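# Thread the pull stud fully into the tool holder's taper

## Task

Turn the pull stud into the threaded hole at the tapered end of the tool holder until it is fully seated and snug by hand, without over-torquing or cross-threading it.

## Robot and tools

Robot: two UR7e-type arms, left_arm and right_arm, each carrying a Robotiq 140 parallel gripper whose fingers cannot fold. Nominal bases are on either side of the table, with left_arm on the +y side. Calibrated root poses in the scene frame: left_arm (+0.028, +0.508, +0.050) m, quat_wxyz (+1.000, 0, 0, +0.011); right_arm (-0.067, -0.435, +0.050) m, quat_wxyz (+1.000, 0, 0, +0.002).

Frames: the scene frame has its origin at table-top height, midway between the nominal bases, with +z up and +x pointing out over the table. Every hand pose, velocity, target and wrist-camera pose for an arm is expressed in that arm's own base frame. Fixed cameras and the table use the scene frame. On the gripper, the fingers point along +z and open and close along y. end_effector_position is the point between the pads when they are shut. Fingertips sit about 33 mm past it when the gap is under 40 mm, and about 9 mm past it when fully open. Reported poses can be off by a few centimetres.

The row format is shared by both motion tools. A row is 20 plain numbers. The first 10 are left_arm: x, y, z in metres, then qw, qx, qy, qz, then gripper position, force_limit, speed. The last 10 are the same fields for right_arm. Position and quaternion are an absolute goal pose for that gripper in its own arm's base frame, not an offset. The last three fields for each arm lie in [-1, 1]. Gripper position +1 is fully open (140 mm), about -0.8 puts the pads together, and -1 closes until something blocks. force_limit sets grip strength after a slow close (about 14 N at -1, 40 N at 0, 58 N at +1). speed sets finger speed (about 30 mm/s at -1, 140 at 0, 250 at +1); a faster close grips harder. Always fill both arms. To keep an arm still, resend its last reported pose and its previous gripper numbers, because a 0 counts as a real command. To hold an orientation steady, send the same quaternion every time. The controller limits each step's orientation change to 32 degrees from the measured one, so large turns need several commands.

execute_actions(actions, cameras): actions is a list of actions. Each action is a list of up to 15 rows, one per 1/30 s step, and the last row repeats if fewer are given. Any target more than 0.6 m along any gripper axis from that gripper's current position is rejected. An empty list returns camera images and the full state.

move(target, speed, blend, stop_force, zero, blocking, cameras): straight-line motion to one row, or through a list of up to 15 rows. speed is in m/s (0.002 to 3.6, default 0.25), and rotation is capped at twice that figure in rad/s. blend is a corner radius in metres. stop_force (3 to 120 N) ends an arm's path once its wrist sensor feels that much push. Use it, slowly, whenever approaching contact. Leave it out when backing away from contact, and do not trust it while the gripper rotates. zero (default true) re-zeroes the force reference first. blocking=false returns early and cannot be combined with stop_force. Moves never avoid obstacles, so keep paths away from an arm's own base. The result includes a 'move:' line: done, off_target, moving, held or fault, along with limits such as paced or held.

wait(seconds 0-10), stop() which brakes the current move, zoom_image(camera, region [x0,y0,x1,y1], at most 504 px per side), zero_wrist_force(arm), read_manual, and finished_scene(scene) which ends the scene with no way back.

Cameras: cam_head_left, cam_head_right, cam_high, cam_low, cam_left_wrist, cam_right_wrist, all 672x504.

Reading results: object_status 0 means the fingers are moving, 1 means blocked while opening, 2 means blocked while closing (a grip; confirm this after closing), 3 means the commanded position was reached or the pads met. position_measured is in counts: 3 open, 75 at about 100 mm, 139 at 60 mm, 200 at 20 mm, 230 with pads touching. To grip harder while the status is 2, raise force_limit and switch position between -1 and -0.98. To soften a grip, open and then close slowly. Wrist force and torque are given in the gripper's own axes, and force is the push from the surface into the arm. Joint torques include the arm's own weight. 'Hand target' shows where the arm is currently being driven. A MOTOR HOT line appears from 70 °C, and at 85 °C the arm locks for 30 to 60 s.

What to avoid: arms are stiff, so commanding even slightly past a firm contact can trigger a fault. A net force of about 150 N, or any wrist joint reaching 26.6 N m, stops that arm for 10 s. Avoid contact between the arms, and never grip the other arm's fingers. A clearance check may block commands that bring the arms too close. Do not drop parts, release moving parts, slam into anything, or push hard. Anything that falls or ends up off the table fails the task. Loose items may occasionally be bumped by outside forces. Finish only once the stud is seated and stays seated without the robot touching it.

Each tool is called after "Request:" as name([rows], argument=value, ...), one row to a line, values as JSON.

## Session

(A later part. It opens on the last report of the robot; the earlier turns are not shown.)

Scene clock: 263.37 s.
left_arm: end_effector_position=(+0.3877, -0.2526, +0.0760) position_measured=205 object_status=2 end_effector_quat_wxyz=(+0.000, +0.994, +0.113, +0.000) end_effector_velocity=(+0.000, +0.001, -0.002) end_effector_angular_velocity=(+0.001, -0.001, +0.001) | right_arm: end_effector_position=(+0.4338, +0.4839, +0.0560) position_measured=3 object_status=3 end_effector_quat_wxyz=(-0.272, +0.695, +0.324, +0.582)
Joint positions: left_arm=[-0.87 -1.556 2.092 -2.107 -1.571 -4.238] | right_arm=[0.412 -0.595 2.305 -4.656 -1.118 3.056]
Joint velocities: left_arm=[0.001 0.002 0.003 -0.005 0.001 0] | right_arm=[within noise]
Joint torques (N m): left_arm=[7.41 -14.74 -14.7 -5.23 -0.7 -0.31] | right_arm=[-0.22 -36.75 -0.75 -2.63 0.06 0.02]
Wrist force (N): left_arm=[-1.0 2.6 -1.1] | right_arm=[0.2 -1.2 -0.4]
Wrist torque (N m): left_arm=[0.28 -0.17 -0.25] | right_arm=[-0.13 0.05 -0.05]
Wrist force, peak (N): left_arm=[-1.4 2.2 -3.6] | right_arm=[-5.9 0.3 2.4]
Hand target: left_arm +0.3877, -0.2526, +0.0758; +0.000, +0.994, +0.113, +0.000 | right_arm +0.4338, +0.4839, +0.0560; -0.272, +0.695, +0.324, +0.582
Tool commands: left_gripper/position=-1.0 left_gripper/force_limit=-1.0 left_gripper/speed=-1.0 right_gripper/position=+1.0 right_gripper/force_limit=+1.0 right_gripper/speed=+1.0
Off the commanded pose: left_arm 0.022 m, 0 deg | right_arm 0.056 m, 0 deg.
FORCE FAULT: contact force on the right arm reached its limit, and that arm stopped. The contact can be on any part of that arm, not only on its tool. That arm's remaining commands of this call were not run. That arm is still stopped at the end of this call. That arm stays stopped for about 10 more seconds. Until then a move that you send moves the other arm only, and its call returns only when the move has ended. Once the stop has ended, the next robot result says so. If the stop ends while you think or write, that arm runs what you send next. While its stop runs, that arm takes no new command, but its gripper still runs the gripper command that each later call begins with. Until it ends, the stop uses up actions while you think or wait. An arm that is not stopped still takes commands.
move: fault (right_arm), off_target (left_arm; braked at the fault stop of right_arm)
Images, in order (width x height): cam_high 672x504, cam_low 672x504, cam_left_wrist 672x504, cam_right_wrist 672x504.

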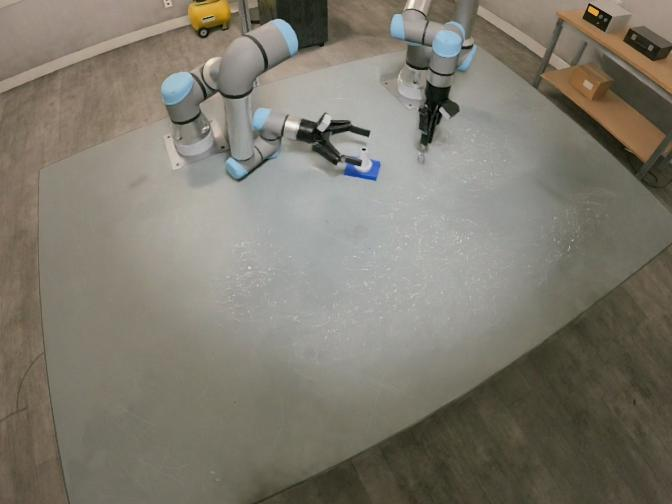

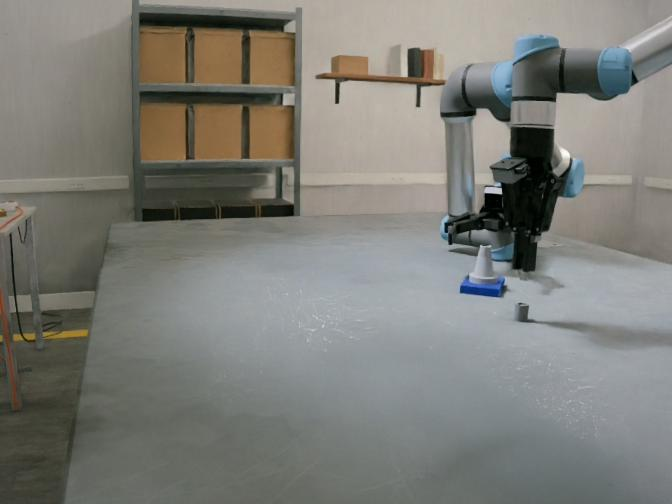

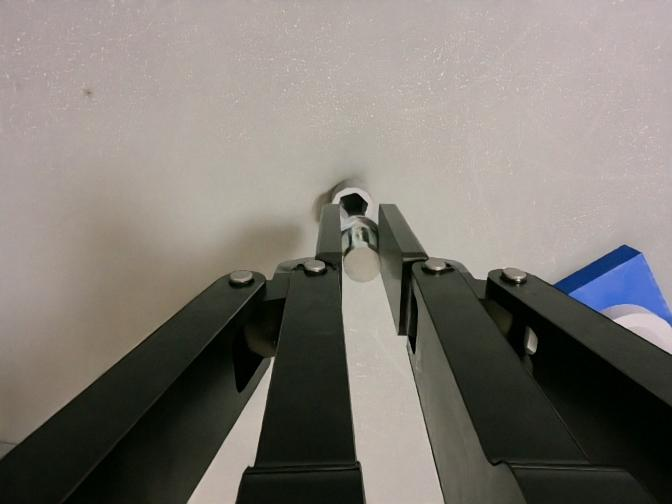

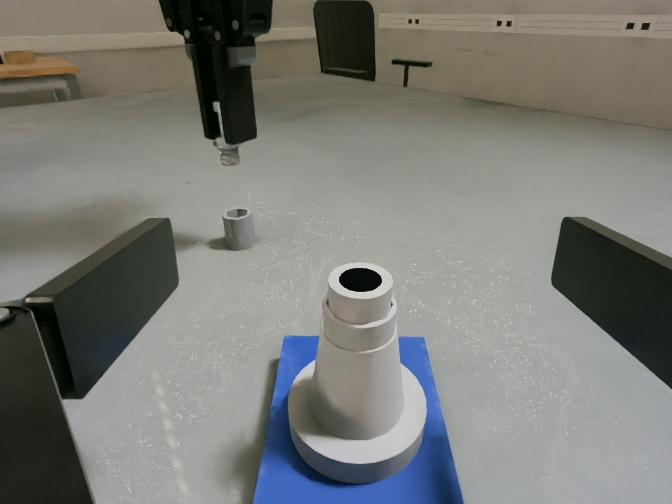

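Request:
move([
  [0.3877,-0.2526,0.12,0,0.9936,0.1132,0,-1,-1,-1,0.43,0.48,0.14,0.1579,0.3034,0.8335,0.4339,1,1,1],
  [0.3877,-0.2526,0.12,0,0.9936,0.1132,0,-1,-1,-1,0.4314,0.4803,0.13,0.418,-0.375,0.804,0.195,1,1,1],
], speed=0.3, cameras=["cam_right_wrist","cam_low","cam_high"])

Scene clock: 323.23 s.
left_arm: end_effector_position=(+0.3877, -0.2526, +0.1200) position_measured=205 object_status=2 end_effector_quat_wxyz=(+0.000, +0.994, +0.113, +0.000) | right_arm: end_effector_position=(+0.4314, +0.4803, +0.1299) position_measured=3 object_status=3 end_effector_quat_wxyz=(+0.418, -0.375, +0.804, +0.195)
Joint positions: left_arm=[-0.87 -1.609 2.019 -1.98 -1.571 -4.238] | right_arm=[0.469 -1.296 2.355 -3.549 -1.243 -0.24]
Joint torques (N m): left_arm=[-4.91 -13.57 -16.45 -5.47 -1.84 -0.19] | right_arm=[-7.17 -30.44 -9.96 -1.81 1.4 -0.55]
Wrist force (N): left_arm=[-1.0 2.8 -1.1] | right_arm=[-3.4 0.5 0.1]
Wrist torque (N m): left_arm=[0.32 -0.17 -0.26] | right_arm=[0.17 0.21 0.64]
Wrist force, peak (N): left_arm=[-1.5 2.9 -1.3] | right_arm=[-3.9 1.0 -0.1]
Hand target: left_arm +0.3877, -0.2526, +0.1200; +0.000, +0.994, +0.113, +0.000 | right_arm +0.4314, +0.4803, +0.1300; +0.418, -0.375, +0.804, +0.195
Off the commanded pose: left_arm 0.000 m, 0 deg | right_arm 0.000 m, 0 deg.
FORCE FAULT, CONTINUED: the right arm's stop, for the force fault that an earlier result reported, is over. The rest of the stop counts as 19 of the actions that you can send in this scene. The stop ended before this call began, so that arm ran this call's commands.
move: done
Images, in order (width x height): cam_high 672x504, cam_low 672x504, cam_right_wrist 672x504.

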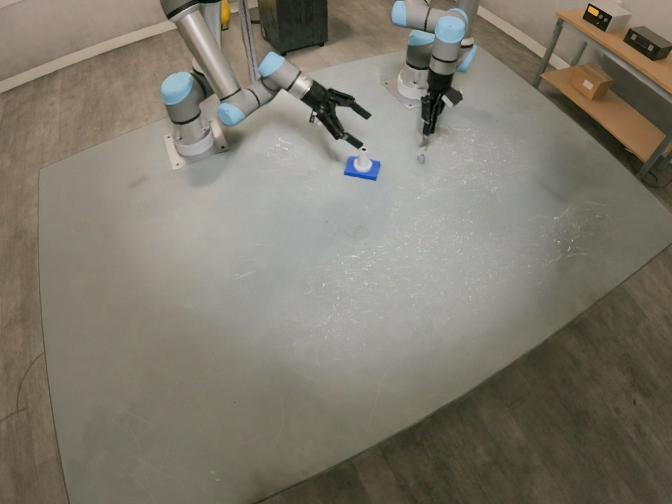

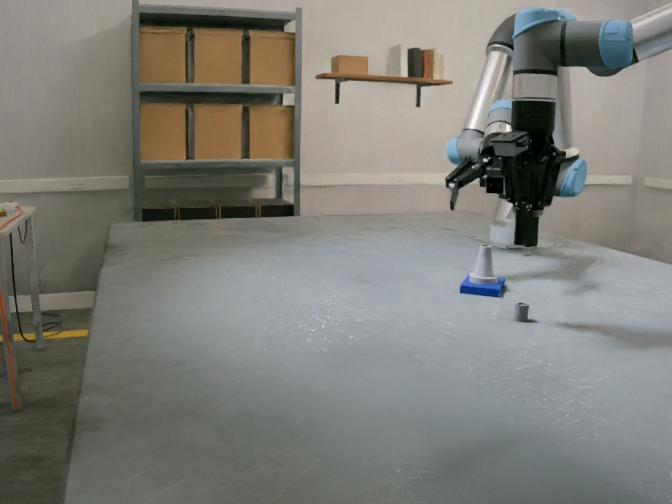

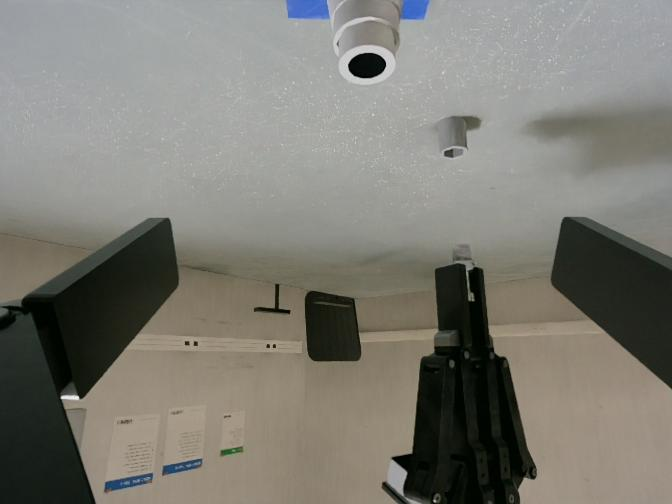

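Request:
move(target=[0.3877,-0.2526,0.12,0,0.9936,0.1132,0,-1,-1,-1,0.4314,0.4803,-0.003,0.418,-0.375,0.804,0.195,1,1,1], speed=0.06, stop_force=12, cameras=["cam_right_wrist","cam_low","cam_high","cam_head_left"])

Request:
zoom_image(camera="cam_low", region=[430, 200, 550, 320])

Request:
zoom_image(camera="cam_high", region=[300, 90, 400, 190])

Scene clock: 336.83 s.
left_arm: end_effector_position=(+0.3877, -0.2526, +0.1200) position_measured=205 object_status=2 end_effector_quat_wxyz=(+0.000, +0.994, +0.113, +0.000) | right_arm: end_effector_position=(+0.4314, +0.4803, -0.0030) position_measured=3 object_status=3 end_effector_quat_wxyz=(+0.418, -0.375, +0.804, +0.195)
Joint positions: left_arm=[-0.87 -1.609 2.019 -1.98 -1.571 -4.238] | right_arm=[0.469 -0.87 2.356 -3.976 -1.243 -0.241]
Joint torques (N m): left_arm=[-4.91 -13.63 -16.5 -5.56 -1.7 -0.36] | right_arm=[-5.75 -48.71 3.88 -3.79 -1.45 0.68]
Wrist force (N): left_arm=[-0.9 2.4 -1.4] | right_arm=[-3.3 0.3 0.2]
Wrist torque (N m): left_arm=[0.24 -0.19 -0.27] | right_arm=[0.13 0.24 0.62]
Wrist force, peak (N): left_arm=[-1.4 2.8 -1.5] | right_arm=[-4.8 0.3 -0.4]
Hand target: left_arm +0.3877, -0.2526, +0.1200; +0.000, +0.994, +0.113, +0.000 | right_arm +0.4314, +0.4803, -0.0030; +0.418, -0.375, +0.804, +0.195
Off the commanded pose: left_arm 0.000 m, 0 deg | right_arm 0.000 m, 0 deg.
move: done
Images, in order (width x height): cam_head_left 672x504, cam_high 672x504, cam_low 672x504, cam_right_wrist 672x504.

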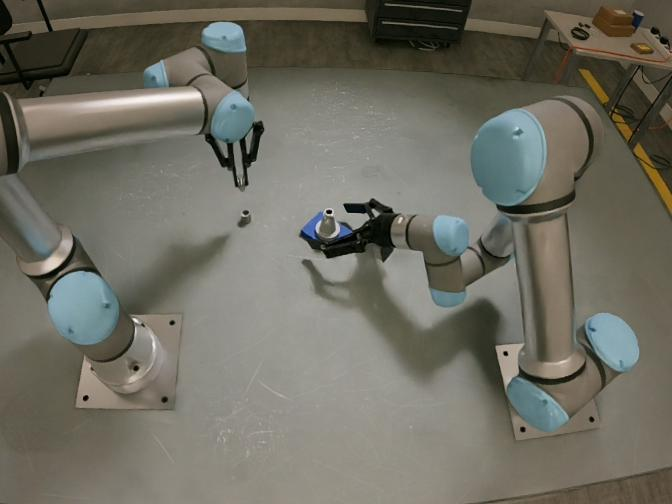

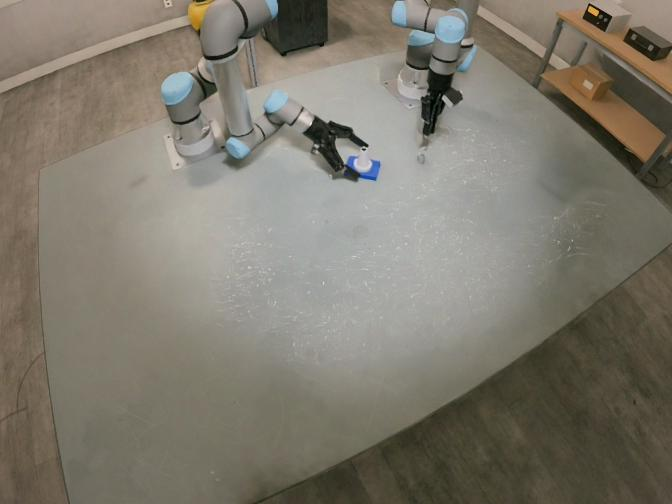

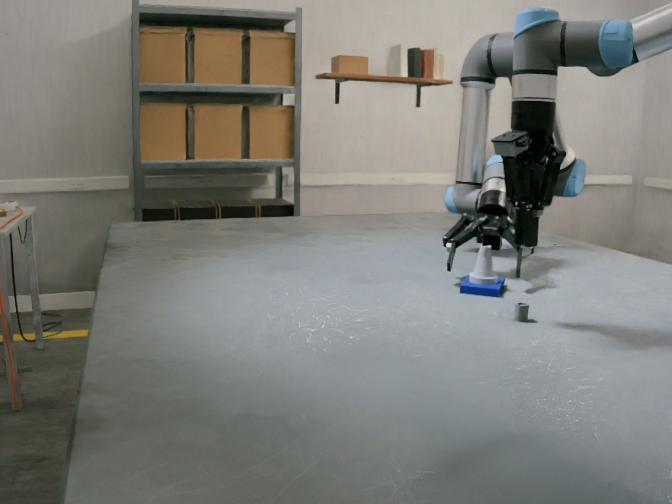

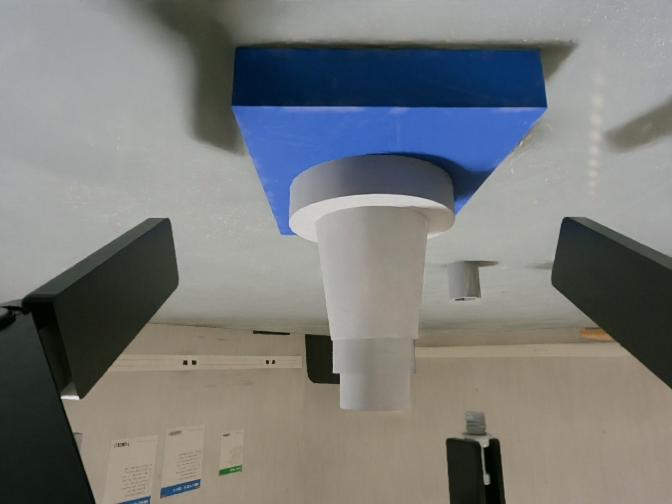

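Scaled by 4.200 from the camera's 672x504 image, which has a finer 960x720 frame.

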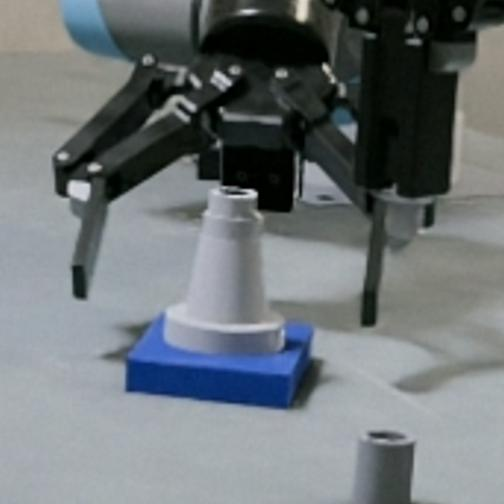

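Scaled by 5.040 from the camera's 672x504 image, which has a finer 960x720 frame.

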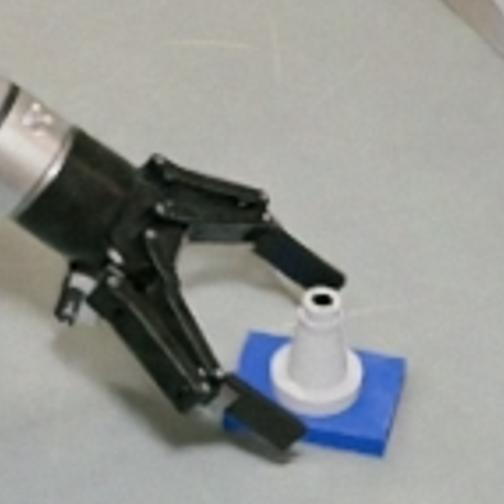

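Request:
move([
  [0.3877,-0.2526,0.12,0,0.9936,0.1132,0,-1,-1,-1,0.4298,0.4817,-0.002,0.418,-0.375,0.804,0.195,1,0,1],
  [0.3877,-0.2526,0.12,0,0.9936,0.1132,0,-1,-1,-1,0.4298,0.4817,-0.002,0.418,-0.375,0.804,0.195,-1,0,-1],
], speed=0.06, cameras=["cam_right_wrist","cam_low","cam_high"])

Request:
zoom_image(camera="cam_low", region=[430, 200, 550, 320])

Request:
zoom_image(camera="cam_high", region=[300, 90, 400, 190])

Scene clock: 359.93 s.
left_arm: end_effector_position=(+0.3877, -0.2526, +0.1200) position_measured=205 object_status=2 end_effector_quat_wxyz=(+0.000, +0.994, +0.113, +0.000) | right_arm: end_effector_position=(+0.4298, +0.4817, -0.0020) position_measured=141 object_status=0 end_effector_quat_wxyz=(+0.418, -0.375, +0.804, +0.195)
Joint positions: left_arm=[-0.87 -1.609 2.019 -1.98 -1.571 -4.238] | right_arm=[0.475 -0.873 2.356 -3.975 -1.248 -0.237]
Joint torques (N m): left_arm=[-4.57 -13.85 -17.03 -5.47 -1.64 -0.34] | right_arm=[-8.29 -21.88 -3.54 -3.54 -0.02 -0.27]
Wrist force (N): left_arm=[-0.9 2.6 -1.2] | right_arm=[0.1 1.6 -26.0]
Wrist torque (N m): left_arm=[0.27 -0.21 -0.26] | right_arm=[0.00 0.51 0.62]
Wrist force, peak (N): left_arm=[-1.5 2.7 -1.6] | right_arm=[-0.1 1.7 -26.0]
Hand target: left_arm +0.3877, -0.2526, +0.1200; +0.000, +0.994, +0.113, +0.000 | right_arm +0.4298, +0.4817, -0.0020; +0.418, -0.375, +0.804, +0.195
Off the commanded pose: left_arm 0.000 m, 0 deg | right_arm 0.000 m, 0 deg.
move: done
Images, in order (width x height): cam_high 672x504, cam_low 672x504, cam_right_wrist 672x504.

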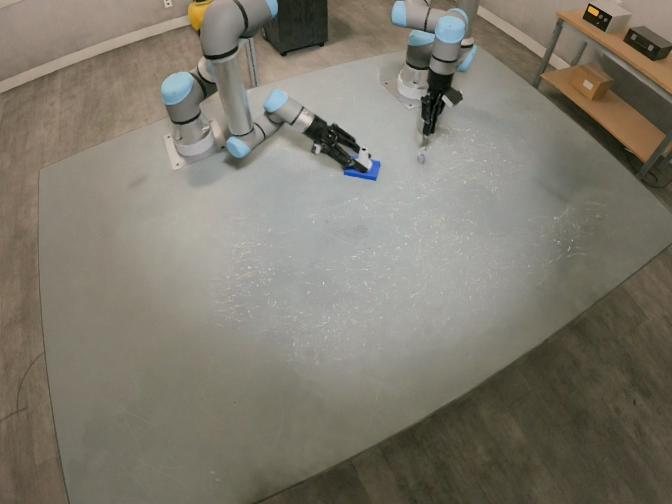

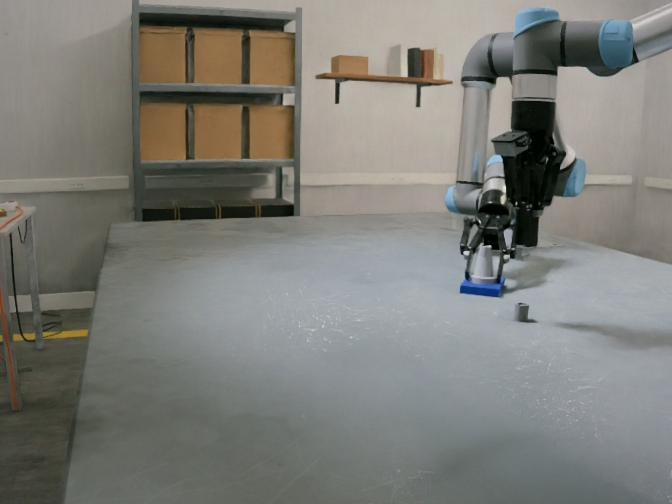

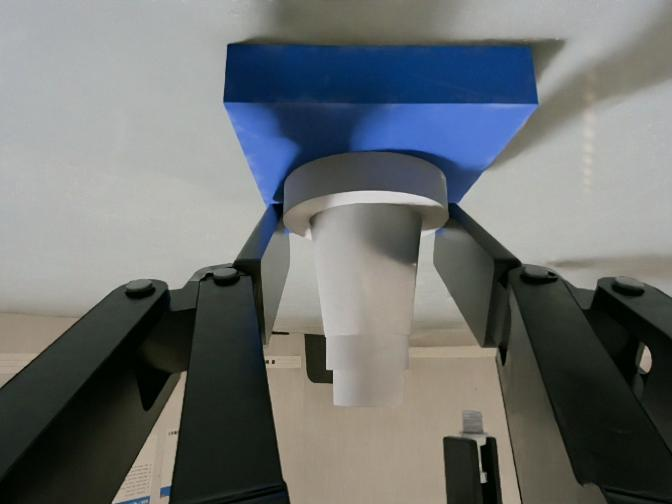

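Scaled by 4.200 from the camera's 672x504 image, which has a finer 960x720 frame.

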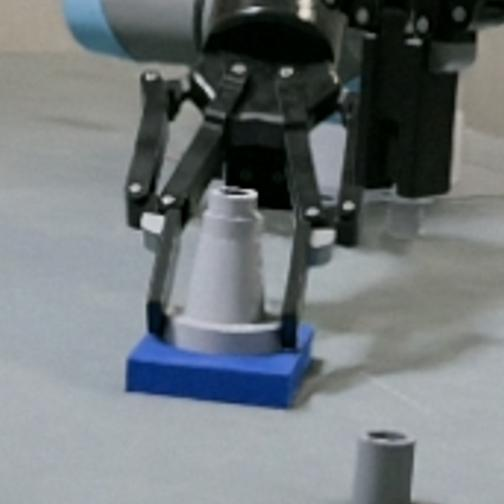

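Scaled by 5.040 from the camera's 672x504 image, which has a finer 960x720 frame.

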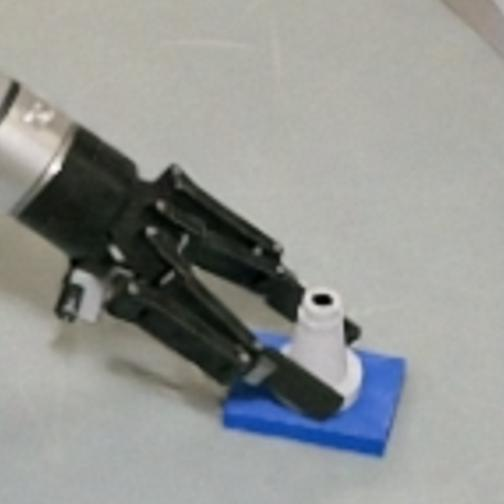

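Request:
move([
  [0.3877,-0.2526,0.12,0,0.9936,0.1132,0,-1,-1,-1,0.4298,0.4817,-0.002,0.418,-0.375,0.804,0.195,0.1,0,-1],
  [0.3877,-0.2526,0.12,0,0.9936,0.1132,0,-1,-1,-1,0.4298,0.4817,0.0025,0.418,-0.375,0.804,0.195,-1,0,-1],
], speed=0.06, cameras=["cam_right_wrist"])

Scene clock: 368.40 s.
left_arm: end_effector_position=(+0.3877, -0.2526, +0.1200) position_measured=205 object_status=2 end_effector_quat_wxyz=(+0.000, +0.994, +0.113, +0.000) | right_arm: end_effector_position=(+0.4298, +0.4817, +0.0025) position_measured=142 object_status=0 end_effector_quat_wxyz=(+0.418, -0.375, +0.804, +0.195)
Joint positions: left_arm=[-0.87 -1.609 2.019 -1.98 -1.571 -4.238] | right_arm=[0.475 -0.888 2.359 -3.962 -1.248 -0.237]
Joint torques (N m): left_arm=[-4.84 -14.54 -16.13 -5.57 -1.73 -0.32] | right_arm=[-8.01 -19.88 -9.26 -3.14 -0.32 0.23]
Wrist force (N): left_arm=[-1.4 2.5 -1.4] | right_arm=[-0.6 1.2 -22.8]
Wrist torque (N m): left_arm=[0.25 -0.09 -0.26] | right_arm=[-0.01 0.47 0.66]
Wrist force, peak (N): left_arm=[-1.4 2.7 -1.5] | right_arm=[0.3 1.6 -26.3]
Hand target: left_arm +0.3877, -0.2526, +0.1200; +0.000, +0.994, +0.113, +0.000 | right_arm +0.4298, +0.4817, +0.0025; +0.418, -0.375, +0.804, +0.195
Off the commanded pose: left_arm 0.000 m, 0 deg | right_arm 0.000 m, 0 deg.
move: done
Images, in order (width x height): cam_right_wrist 672x504.

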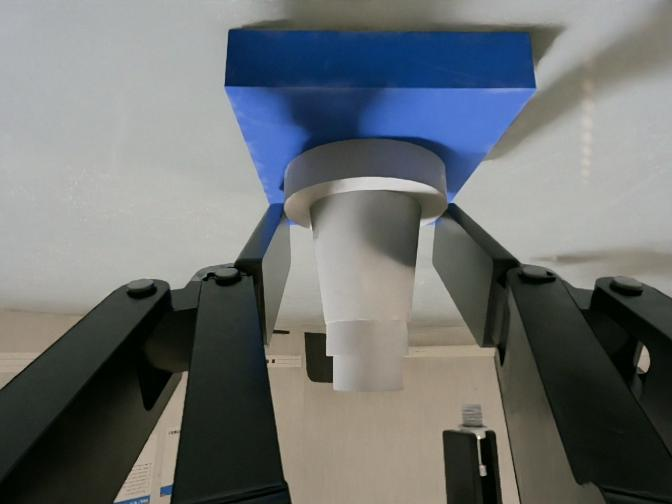

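Request:
move([
  [0.3877,-0.2526,0.12,0,0.9936,0.1132,0,-1,-1,-1,0.4298,0.4817,0.0025,0.418,-0.375,0.804,0.195,0.1,0,-1],
  [0.3877,-0.2526,0.12,0,0.9936,0.1132,0,-1,-1,-1,0.4337,0.4863,0.0025,0.418,-0.375,0.804,0.195,-1,0,-1],
], speed=0.06)

Request:
wait(seconds=1, cameras=["cam_right_wrist","cam_low"])

Request:
zoom_image(camera="cam_right_wrist", region=[210, 110, 490, 390])

Request:
zoom_image(camera="cam_low", region=[430, 200, 550, 320])

Scene clock: 387.67 s.
left_arm: end_effector_position=(+0.3877, -0.2526, +0.1200) position_measured=205 object_status=2 end_effector_quat_wxyz=(+0.000, +0.994, +0.113, +0.000) | right_arm: end_effector_position=(+0.4337, +0.4863, +0.0025) position_measured=147 object_status=0 end_effector_quat_wxyz=(+0.418, -0.375, +0.804, +0.195)
Joint positions: left_arm=[-0.87 -1.609 2.019 -1.98 -1.571 -4.238] | right_arm=[0.481 -0.885 2.342 -3.949 -1.253 -0.233]
Joint torques (N m): left_arm=[-4.65 -14.7 -16.37 -5.48 -1.72 -0.46] | right_arm=[-9.8 -40.32 0.12 0.75 0.33 -0.28]
Wrist force (N): left_arm=[-1.1 2.8 -1.4] | right_arm=[-17.6 1.6 1.5]
Wrist torque (N m): left_arm=[0.30 -0.16 -0.26] | right_arm=[0.06 0.55 0.67]
Wrist force, peak (N): left_arm=[-1.2 3.0 -1.6] | right_arm=[-0.8 1.4 -23.2]
Hand target: left_arm +0.3877, -0.2526, +0.1200; +0.000, +0.994, +0.113, +0.000 | right_arm +0.4337, +0.4863, +0.0025; +0.418, -0.375, +0.804, +0.195
Off the commanded pose: left_arm 0.000 m, 0 deg | right_arm 0.000 m, 0 deg.
move: done

Scene clock: 388.67 s.
left_arm: end_effector_position=(+0.3877, -0.2526, +0.1200) position_measured=205 object_status=2 end_effector_quat_wxyz=(+0.000, +0.994, +0.113, +0.000) | right_arm: end_effector_position=(+0.4337, +0.4863, +0.0025) position_measured=147 object_status=2 end_effector_quat_wxyz=(+0.418, -0.375, +0.804, +0.195)
Joint positions: left_arm=[-0.87 -1.609 2.019 -1.98 -1.571 -4.238] | right_arm=[0.481 -0.885 2.342 -3.949 -1.253 -0.233]
Joint torques (N m): left_arm=[-4.68 -15.26 -16.09 -5.55 -1.59 -0.39] | right_arm=[-8.89 -42.55 -3.97 1.75 -2.77 -0.47]
Wrist force (N): left_arm=[-1.0 2.5 -1.3] | right_arm=[-17.9 1.4 1.7]
Wrist torque (N m): left_arm=[0.25 -0.20 -0.26] | right_arm=[0.03 0.54 0.66]
Wrist force, peak (N): left_arm=[-1.1 2.8 -1.4] | right_arm=[-18.2 1.6 1.5]
Hand target: left_arm +0.3877, -0.2526, +0.1200; +0.000, +0.994, +0.113, +0.000 | right_arm +0.4337, +0.4863, +0.0025; +0.418, -0.375, +0.804, +0.195
Tool commands: left_gripper/position=-1.0 left_gripper/force_limit=-1.0 left_gripper/speed=-1.0 right_gripper/position=-1.0 right_gripper/force_limit=+0.0 right_gripper/speed=-1.0
Off the commanded pose: left_arm 0.000 m, 0 deg | right_arm 0.000 m, 0 deg.
wait: 1.00 s; at rest by 0.17 s
Images, in order (width x height): cam_low 672x504, cam_right_wrist 672x504.

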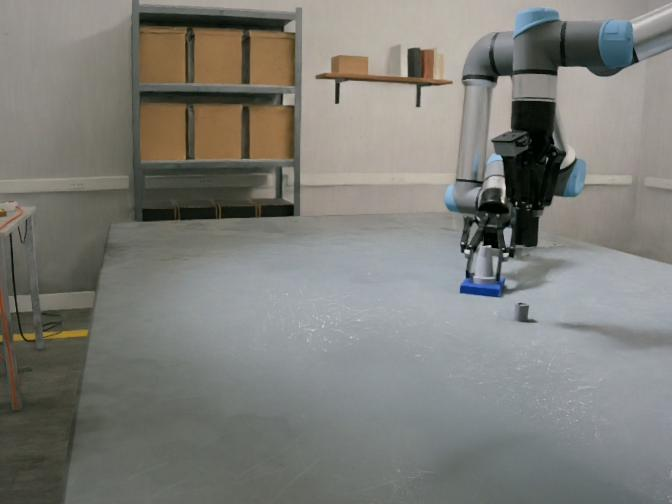

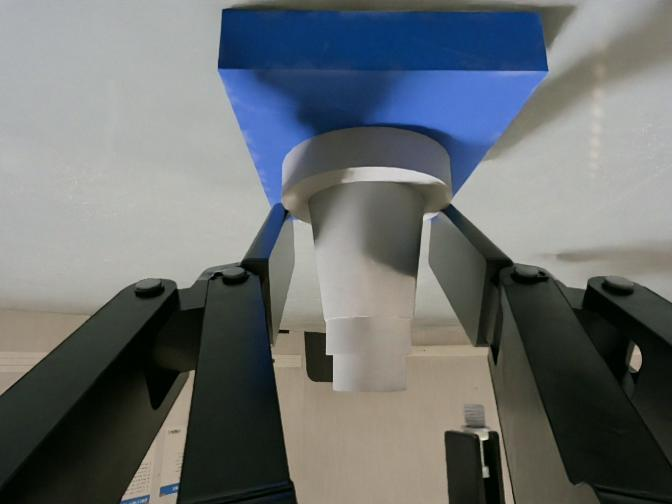

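Scaled by 1.800 from the camera's 672x504 image, which has a finer 960x720 frame.

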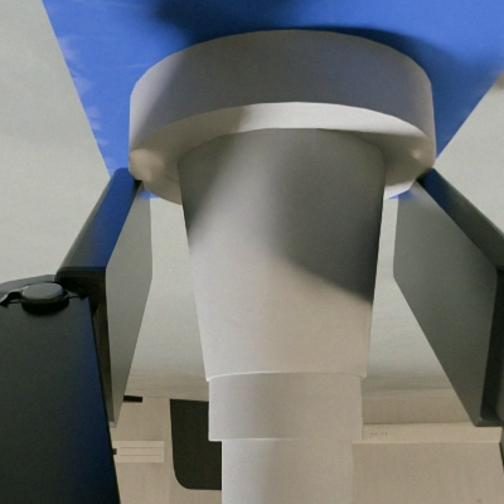

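Scaled by 4.200 from the camera's 672x504 image, which has a finer 960x720 frame.

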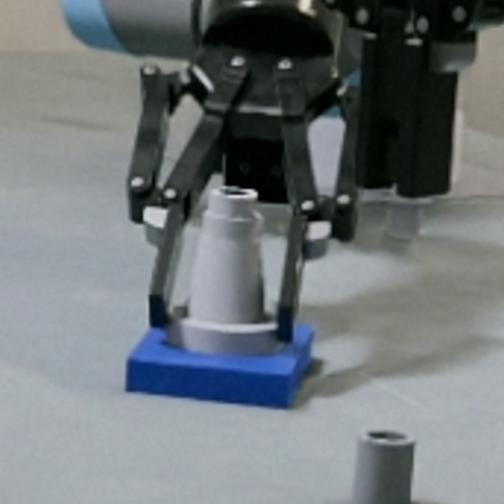

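Request:
wait(seconds=0.1, cameras=["cam_left_wrist"])

Request:
zoom_image(camera="cam_left_wrist", region=[290, 150, 430, 290])

Request:
move(target=[0.3335,-0.4633,0.184,0,0.9936,0.1132,0,-1,-1,-1,0.4337,0.4863,0.0025,0.418,-0.375,0.804,0.195,-1,0,-1], speed=0.15, cameras=["cam_left_wrist","cam_right_wrist","cam_low"])

Request:
zoom_image(camera="cam_left_wrist", region=[290, 150, 430, 290])

Request:
zoom_image(camera="cam_low", region=[430, 180, 550, 300])

Scene clock: 409.80 s.
left_arm: end_effector_position=(+0.3877, -0.2526, +0.1200) position_measured=205 object_status=2 end_effector_quat_wxyz=(+0.000, +0.994, +0.113, +0.000) | right_arm: end_effector_position=(+0.4337, +0.4863, +0.0025) position_measured=147 object_status=2 end_effector_quat_wxyz=(+0.418, -0.375, +0.804, +0.195)
Joint positions: left_arm=[-0.87 -1.609 2.019 -1.98 -1.571 -4.238] | right_arm=[0.481 -0.885 2.342 -3.949 -1.253 -0.233]
Joint torques (N m): left_arm=[-4.53 -14.92 -16.32 -5.42 -1.75 -0.46] | right_arm=[-8.76 -42.4 -9.51 1.48 -2.91 -0.41]
Wrist force (N): left_arm=[-1.3 2.5 -1.3] | right_arm=[-17.8 1.4 1.7]
Wrist torque (N m): left_arm=[0.24 -0.12 -0.26] | right_arm=[0.02 0.53 0.66]
Wrist force, peak (N): left_arm=[-1.1 2.9 -1.4] | right_arm=[-18.2 1.4 1.7]
Hand target: left_arm +0.3877, -0.2526, +0.1200; +0.000, +0.994, +0.113, +0.000 | right_arm +0.4337, +0.4863, +0.0025; +0.418, -0.375, +0.804, +0.195
Tool commands: left_gripper/position=-1.0 left_gripper/force_limit=-1.0 left_gripper/speed=-1.0 right_gripper/position=-1.0 right_gripper/force_limit=+0.0 right_gripper/speed=-1.0
Off the commanded pose: left_arm 0.000 m, 0 deg | right_arm 0.000 m, 0 deg.
wait: 0.10 s; at rest from the start
Images, in order (width x height): cam_left_wrist 672x504.

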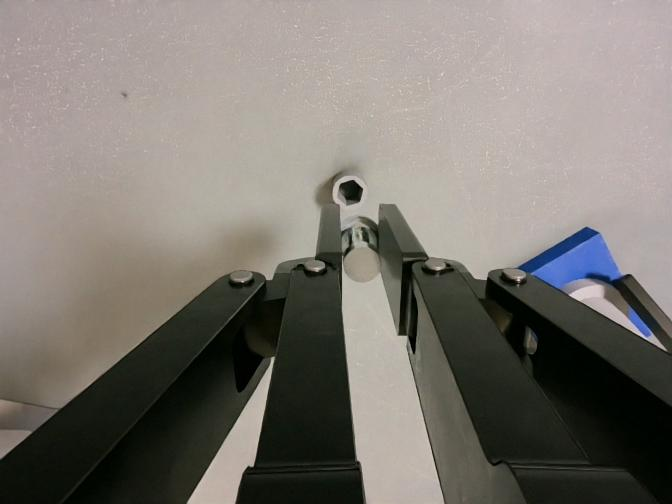

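Scaled by 3.600 from the camera's 672x504 image, which has a finer 960x720 frame.

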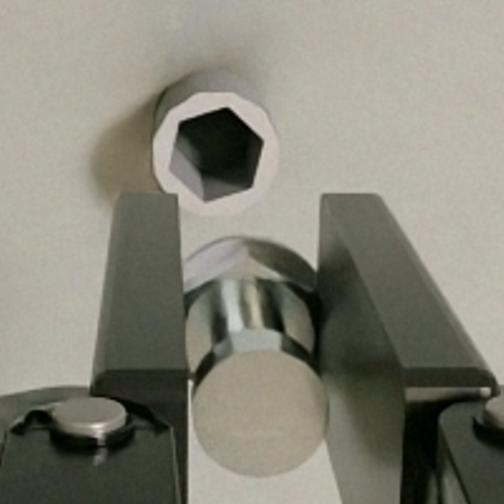

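Scene clock: 411.77 s.
left_arm: end_effector_position=(+0.3335, -0.4633, +0.1839) position_measured=205 object_status=2 end_effector_quat_wxyz=(+0.000, +0.994, +0.113, +0.000) | right_arm: end_effector_position=(+0.4337, +0.4863, +0.0025) position_measured=147 object_status=2 end_effector_quat_wxyz=(+0.418, -0.375, +0.804, +0.195)
Joint positions: left_arm=[-1.183 -1.399 1.62 -1.792 -1.571 -4.551] | right_arm=[0.481 -0.885 2.342 -3.949 -1.253 -0.233]
Joint torques (N m): left_arm=[5.12 -40.43 -26.29 -5.51 1.49 1.52] | right_arm=[-9.57 -42.19 -9.76 1.49 -3.01 -0.2]
Wrist force (N): left_arm=[-1.5 2.5 -1.0] | right_arm=[-17.9 1.6 1.6]
Wrist torque (N m): left_arm=[0.28 -0.07 -0.23] | right_arm=[0.07 0.56 0.66]
Wrist force, peak (N): left_arm=[-2.6 4.5 -1.6] | right_arm=[-18.0 1.6 1.8]
Hand target: left_arm +0.3335, -0.4633, +0.1840; +0.000, +0.994, +0.113, +0.000 | right_arm +0.4337, +0.4863, +0.0025; +0.418, -0.375, +0.804, +0.195
Off the commanded pose: left_arm 0.000 m, 0 deg | right_arm 0.000 m, 0 deg.
move: done
Images, in order (width x height): cam_low 672x504, cam_left_wrist 672x504, cam_right_wrist 672x504.

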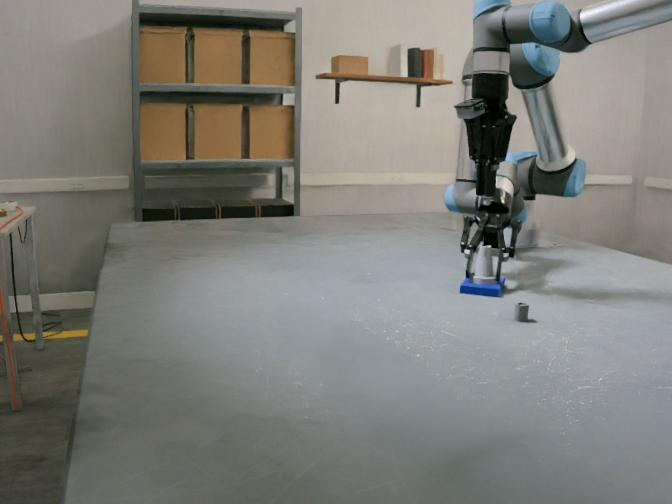

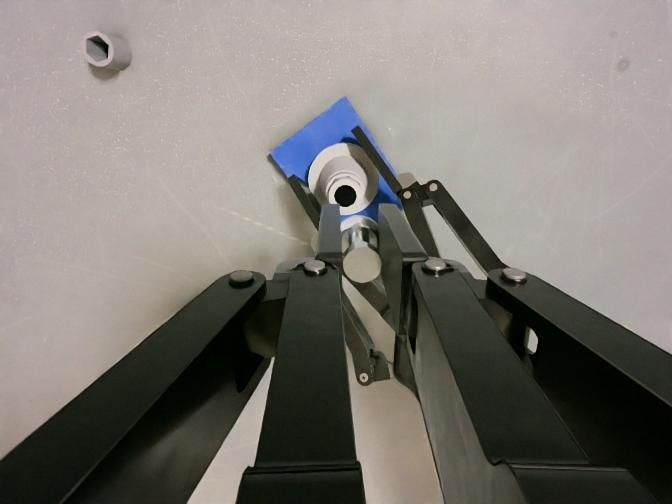

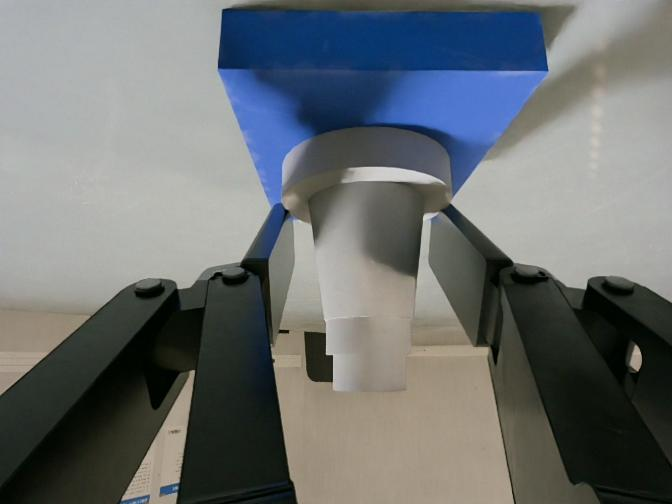

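Scaled by 3.600 from the camera's 672x504 image, which has a finer 960x720 frame.

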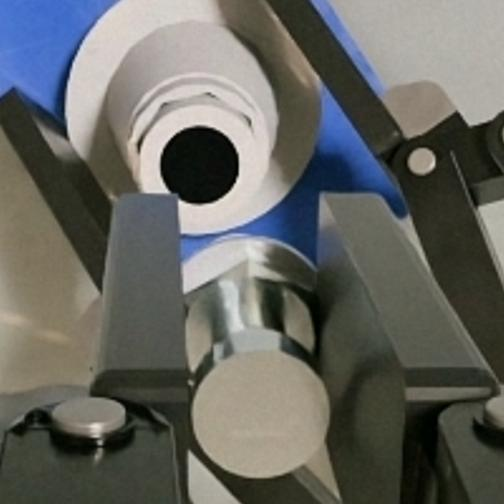

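Scaled by 4.200 from the camera's 672x504 image, which has a finer 960x720 frame.

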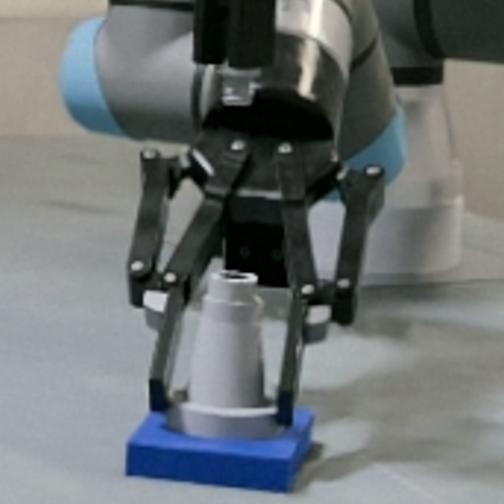

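Request:
move(target=[0.3304,-0.4604,0.110,0,0.6306,0.7761,0,-1,-1,-1,0.4337,0.4863,0.0025,0.418,-0.375,0.804,0.195,-1,0,-1], speed=0.3, cameras=["cam_left_wrist","cam_right_wrist","cam_low","cam_high"])

Request:
zoom_image(camera="cam_left_wrist", region=[290, 150, 430, 290])

Request:
zoom_image(camera="cam_low", region=[450, 210, 530, 290])

Request:
zoom_image(camera="cam_right_wrist", region=[270, 300, 470, 500])

Scene clock: 438.47 s.
left_arm: end_effector_position=(+0.3304, -0.4604, +0.1099) position_measured=205 object_status=2 end_effector_quat_wxyz=(+0.000, +0.631, +0.776, +0.000) | right_arm: end_effector_position=(+0.4337, +0.4863, +0.0025) position_measured=147 object_status=2 end_effector_quat_wxyz=(+0.418, -0.375, +0.804, +0.195)
Joint positions: left_arm=[-1.186 -1.354 1.764 -1.981 -1.571 -6.104] | right_arm=[0.481 -0.885 2.342 -3.949 -1.253 -0.233]
Joint torques (N m): left_arm=[-3.65 -43.99 -30.91 -0.22 1.1 -1.53] | right_arm=[-9.32 -41.58 -10.04 1.69 -2.85 -0.29]
Wrist force (N): left_arm=[-1.2 2.5 -0.8] | right_arm=[-17.8 1.4 1.5]
Wrist torque (N m): left_arm=[0.25 -0.12 -0.29] | right_arm=[0.03 0.53 0.66]
Wrist force, peak (N): left_arm=[-1.4 2.8 -1.3] | right_arm=[-18.1 1.7 1.8]
Hand target: left_arm +0.3304, -0.4604, +0.1100; +0.000, +0.631, +0.776, +0.000 | right_arm +0.4337, +0.4863, +0.0025; +0.418, -0.375, +0.804, +0.195
Off the commanded pose: left_arm 0.000 m, 0 deg | right_arm 0.000 m, 0 deg.
move: done
Images, in order (width x height): cam_high 672x504, cam_low 672x504, cam_left_wrist 672x504, cam_right_wrist 672x504.

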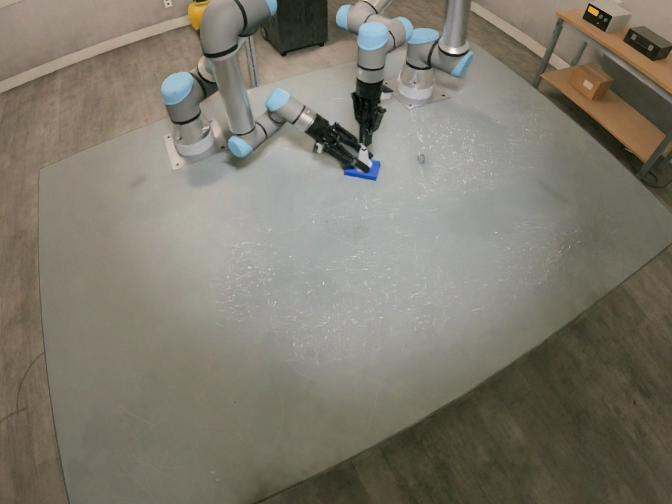

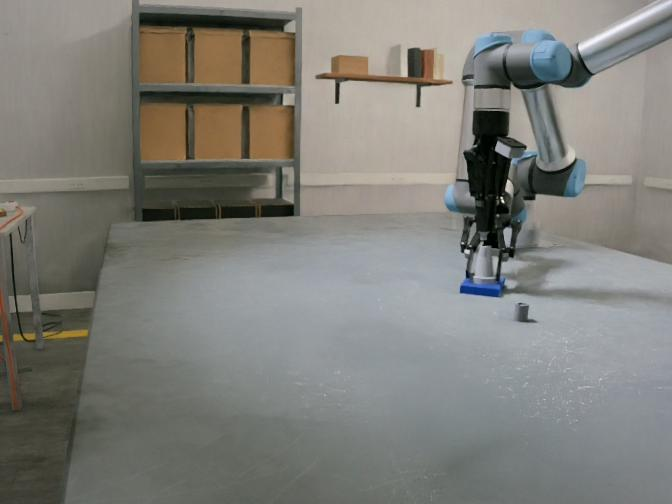

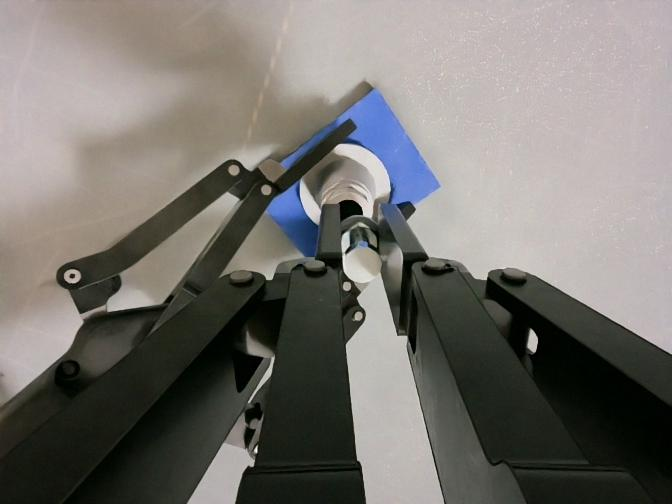

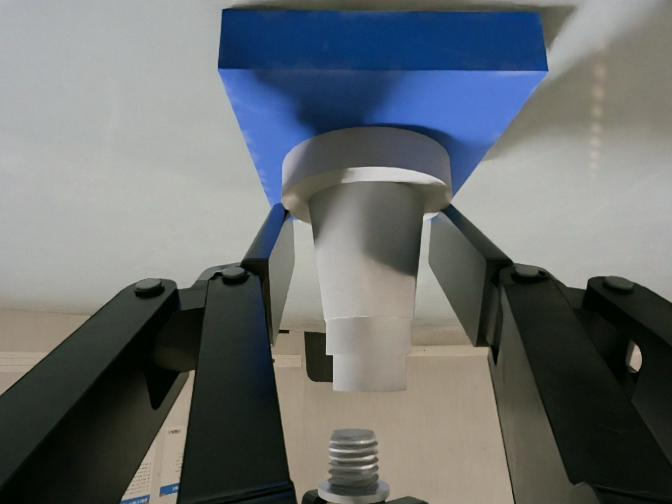

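Scaled by 3.600 from the camera's 672x504 image, which has a finer 960x720 frame.

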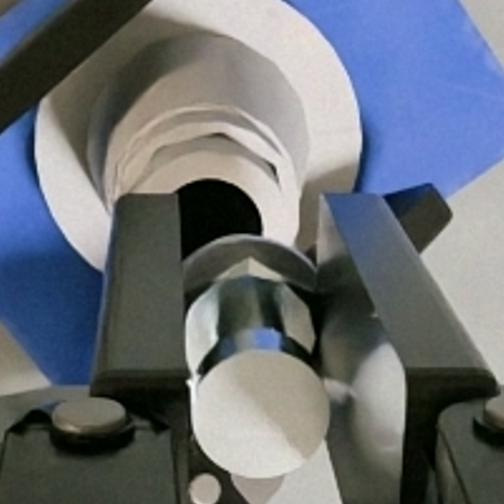

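Scaled by 6.300 from the camera's 672x504 image, which has a finer 960x720 frame.

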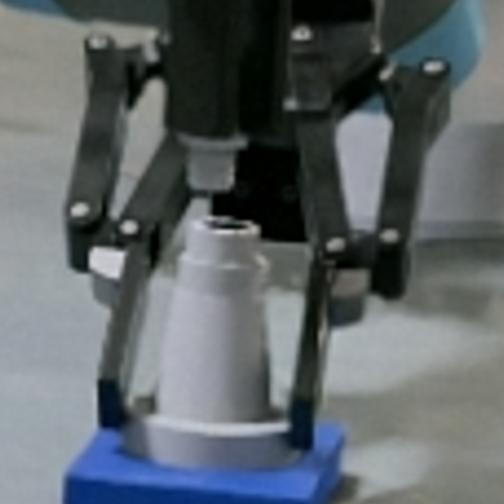

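Scaled by 2.520 from the camera's 672x504 image, which has a finer 960x720 frame.

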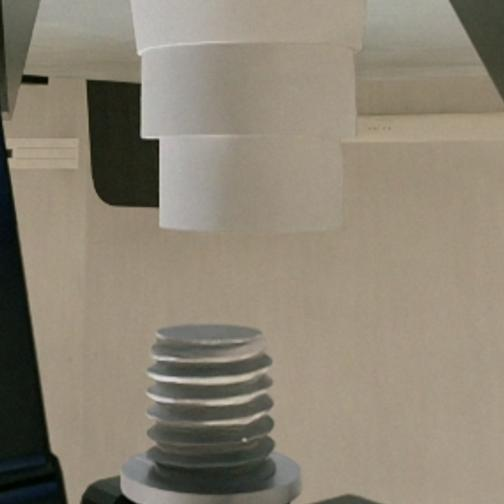

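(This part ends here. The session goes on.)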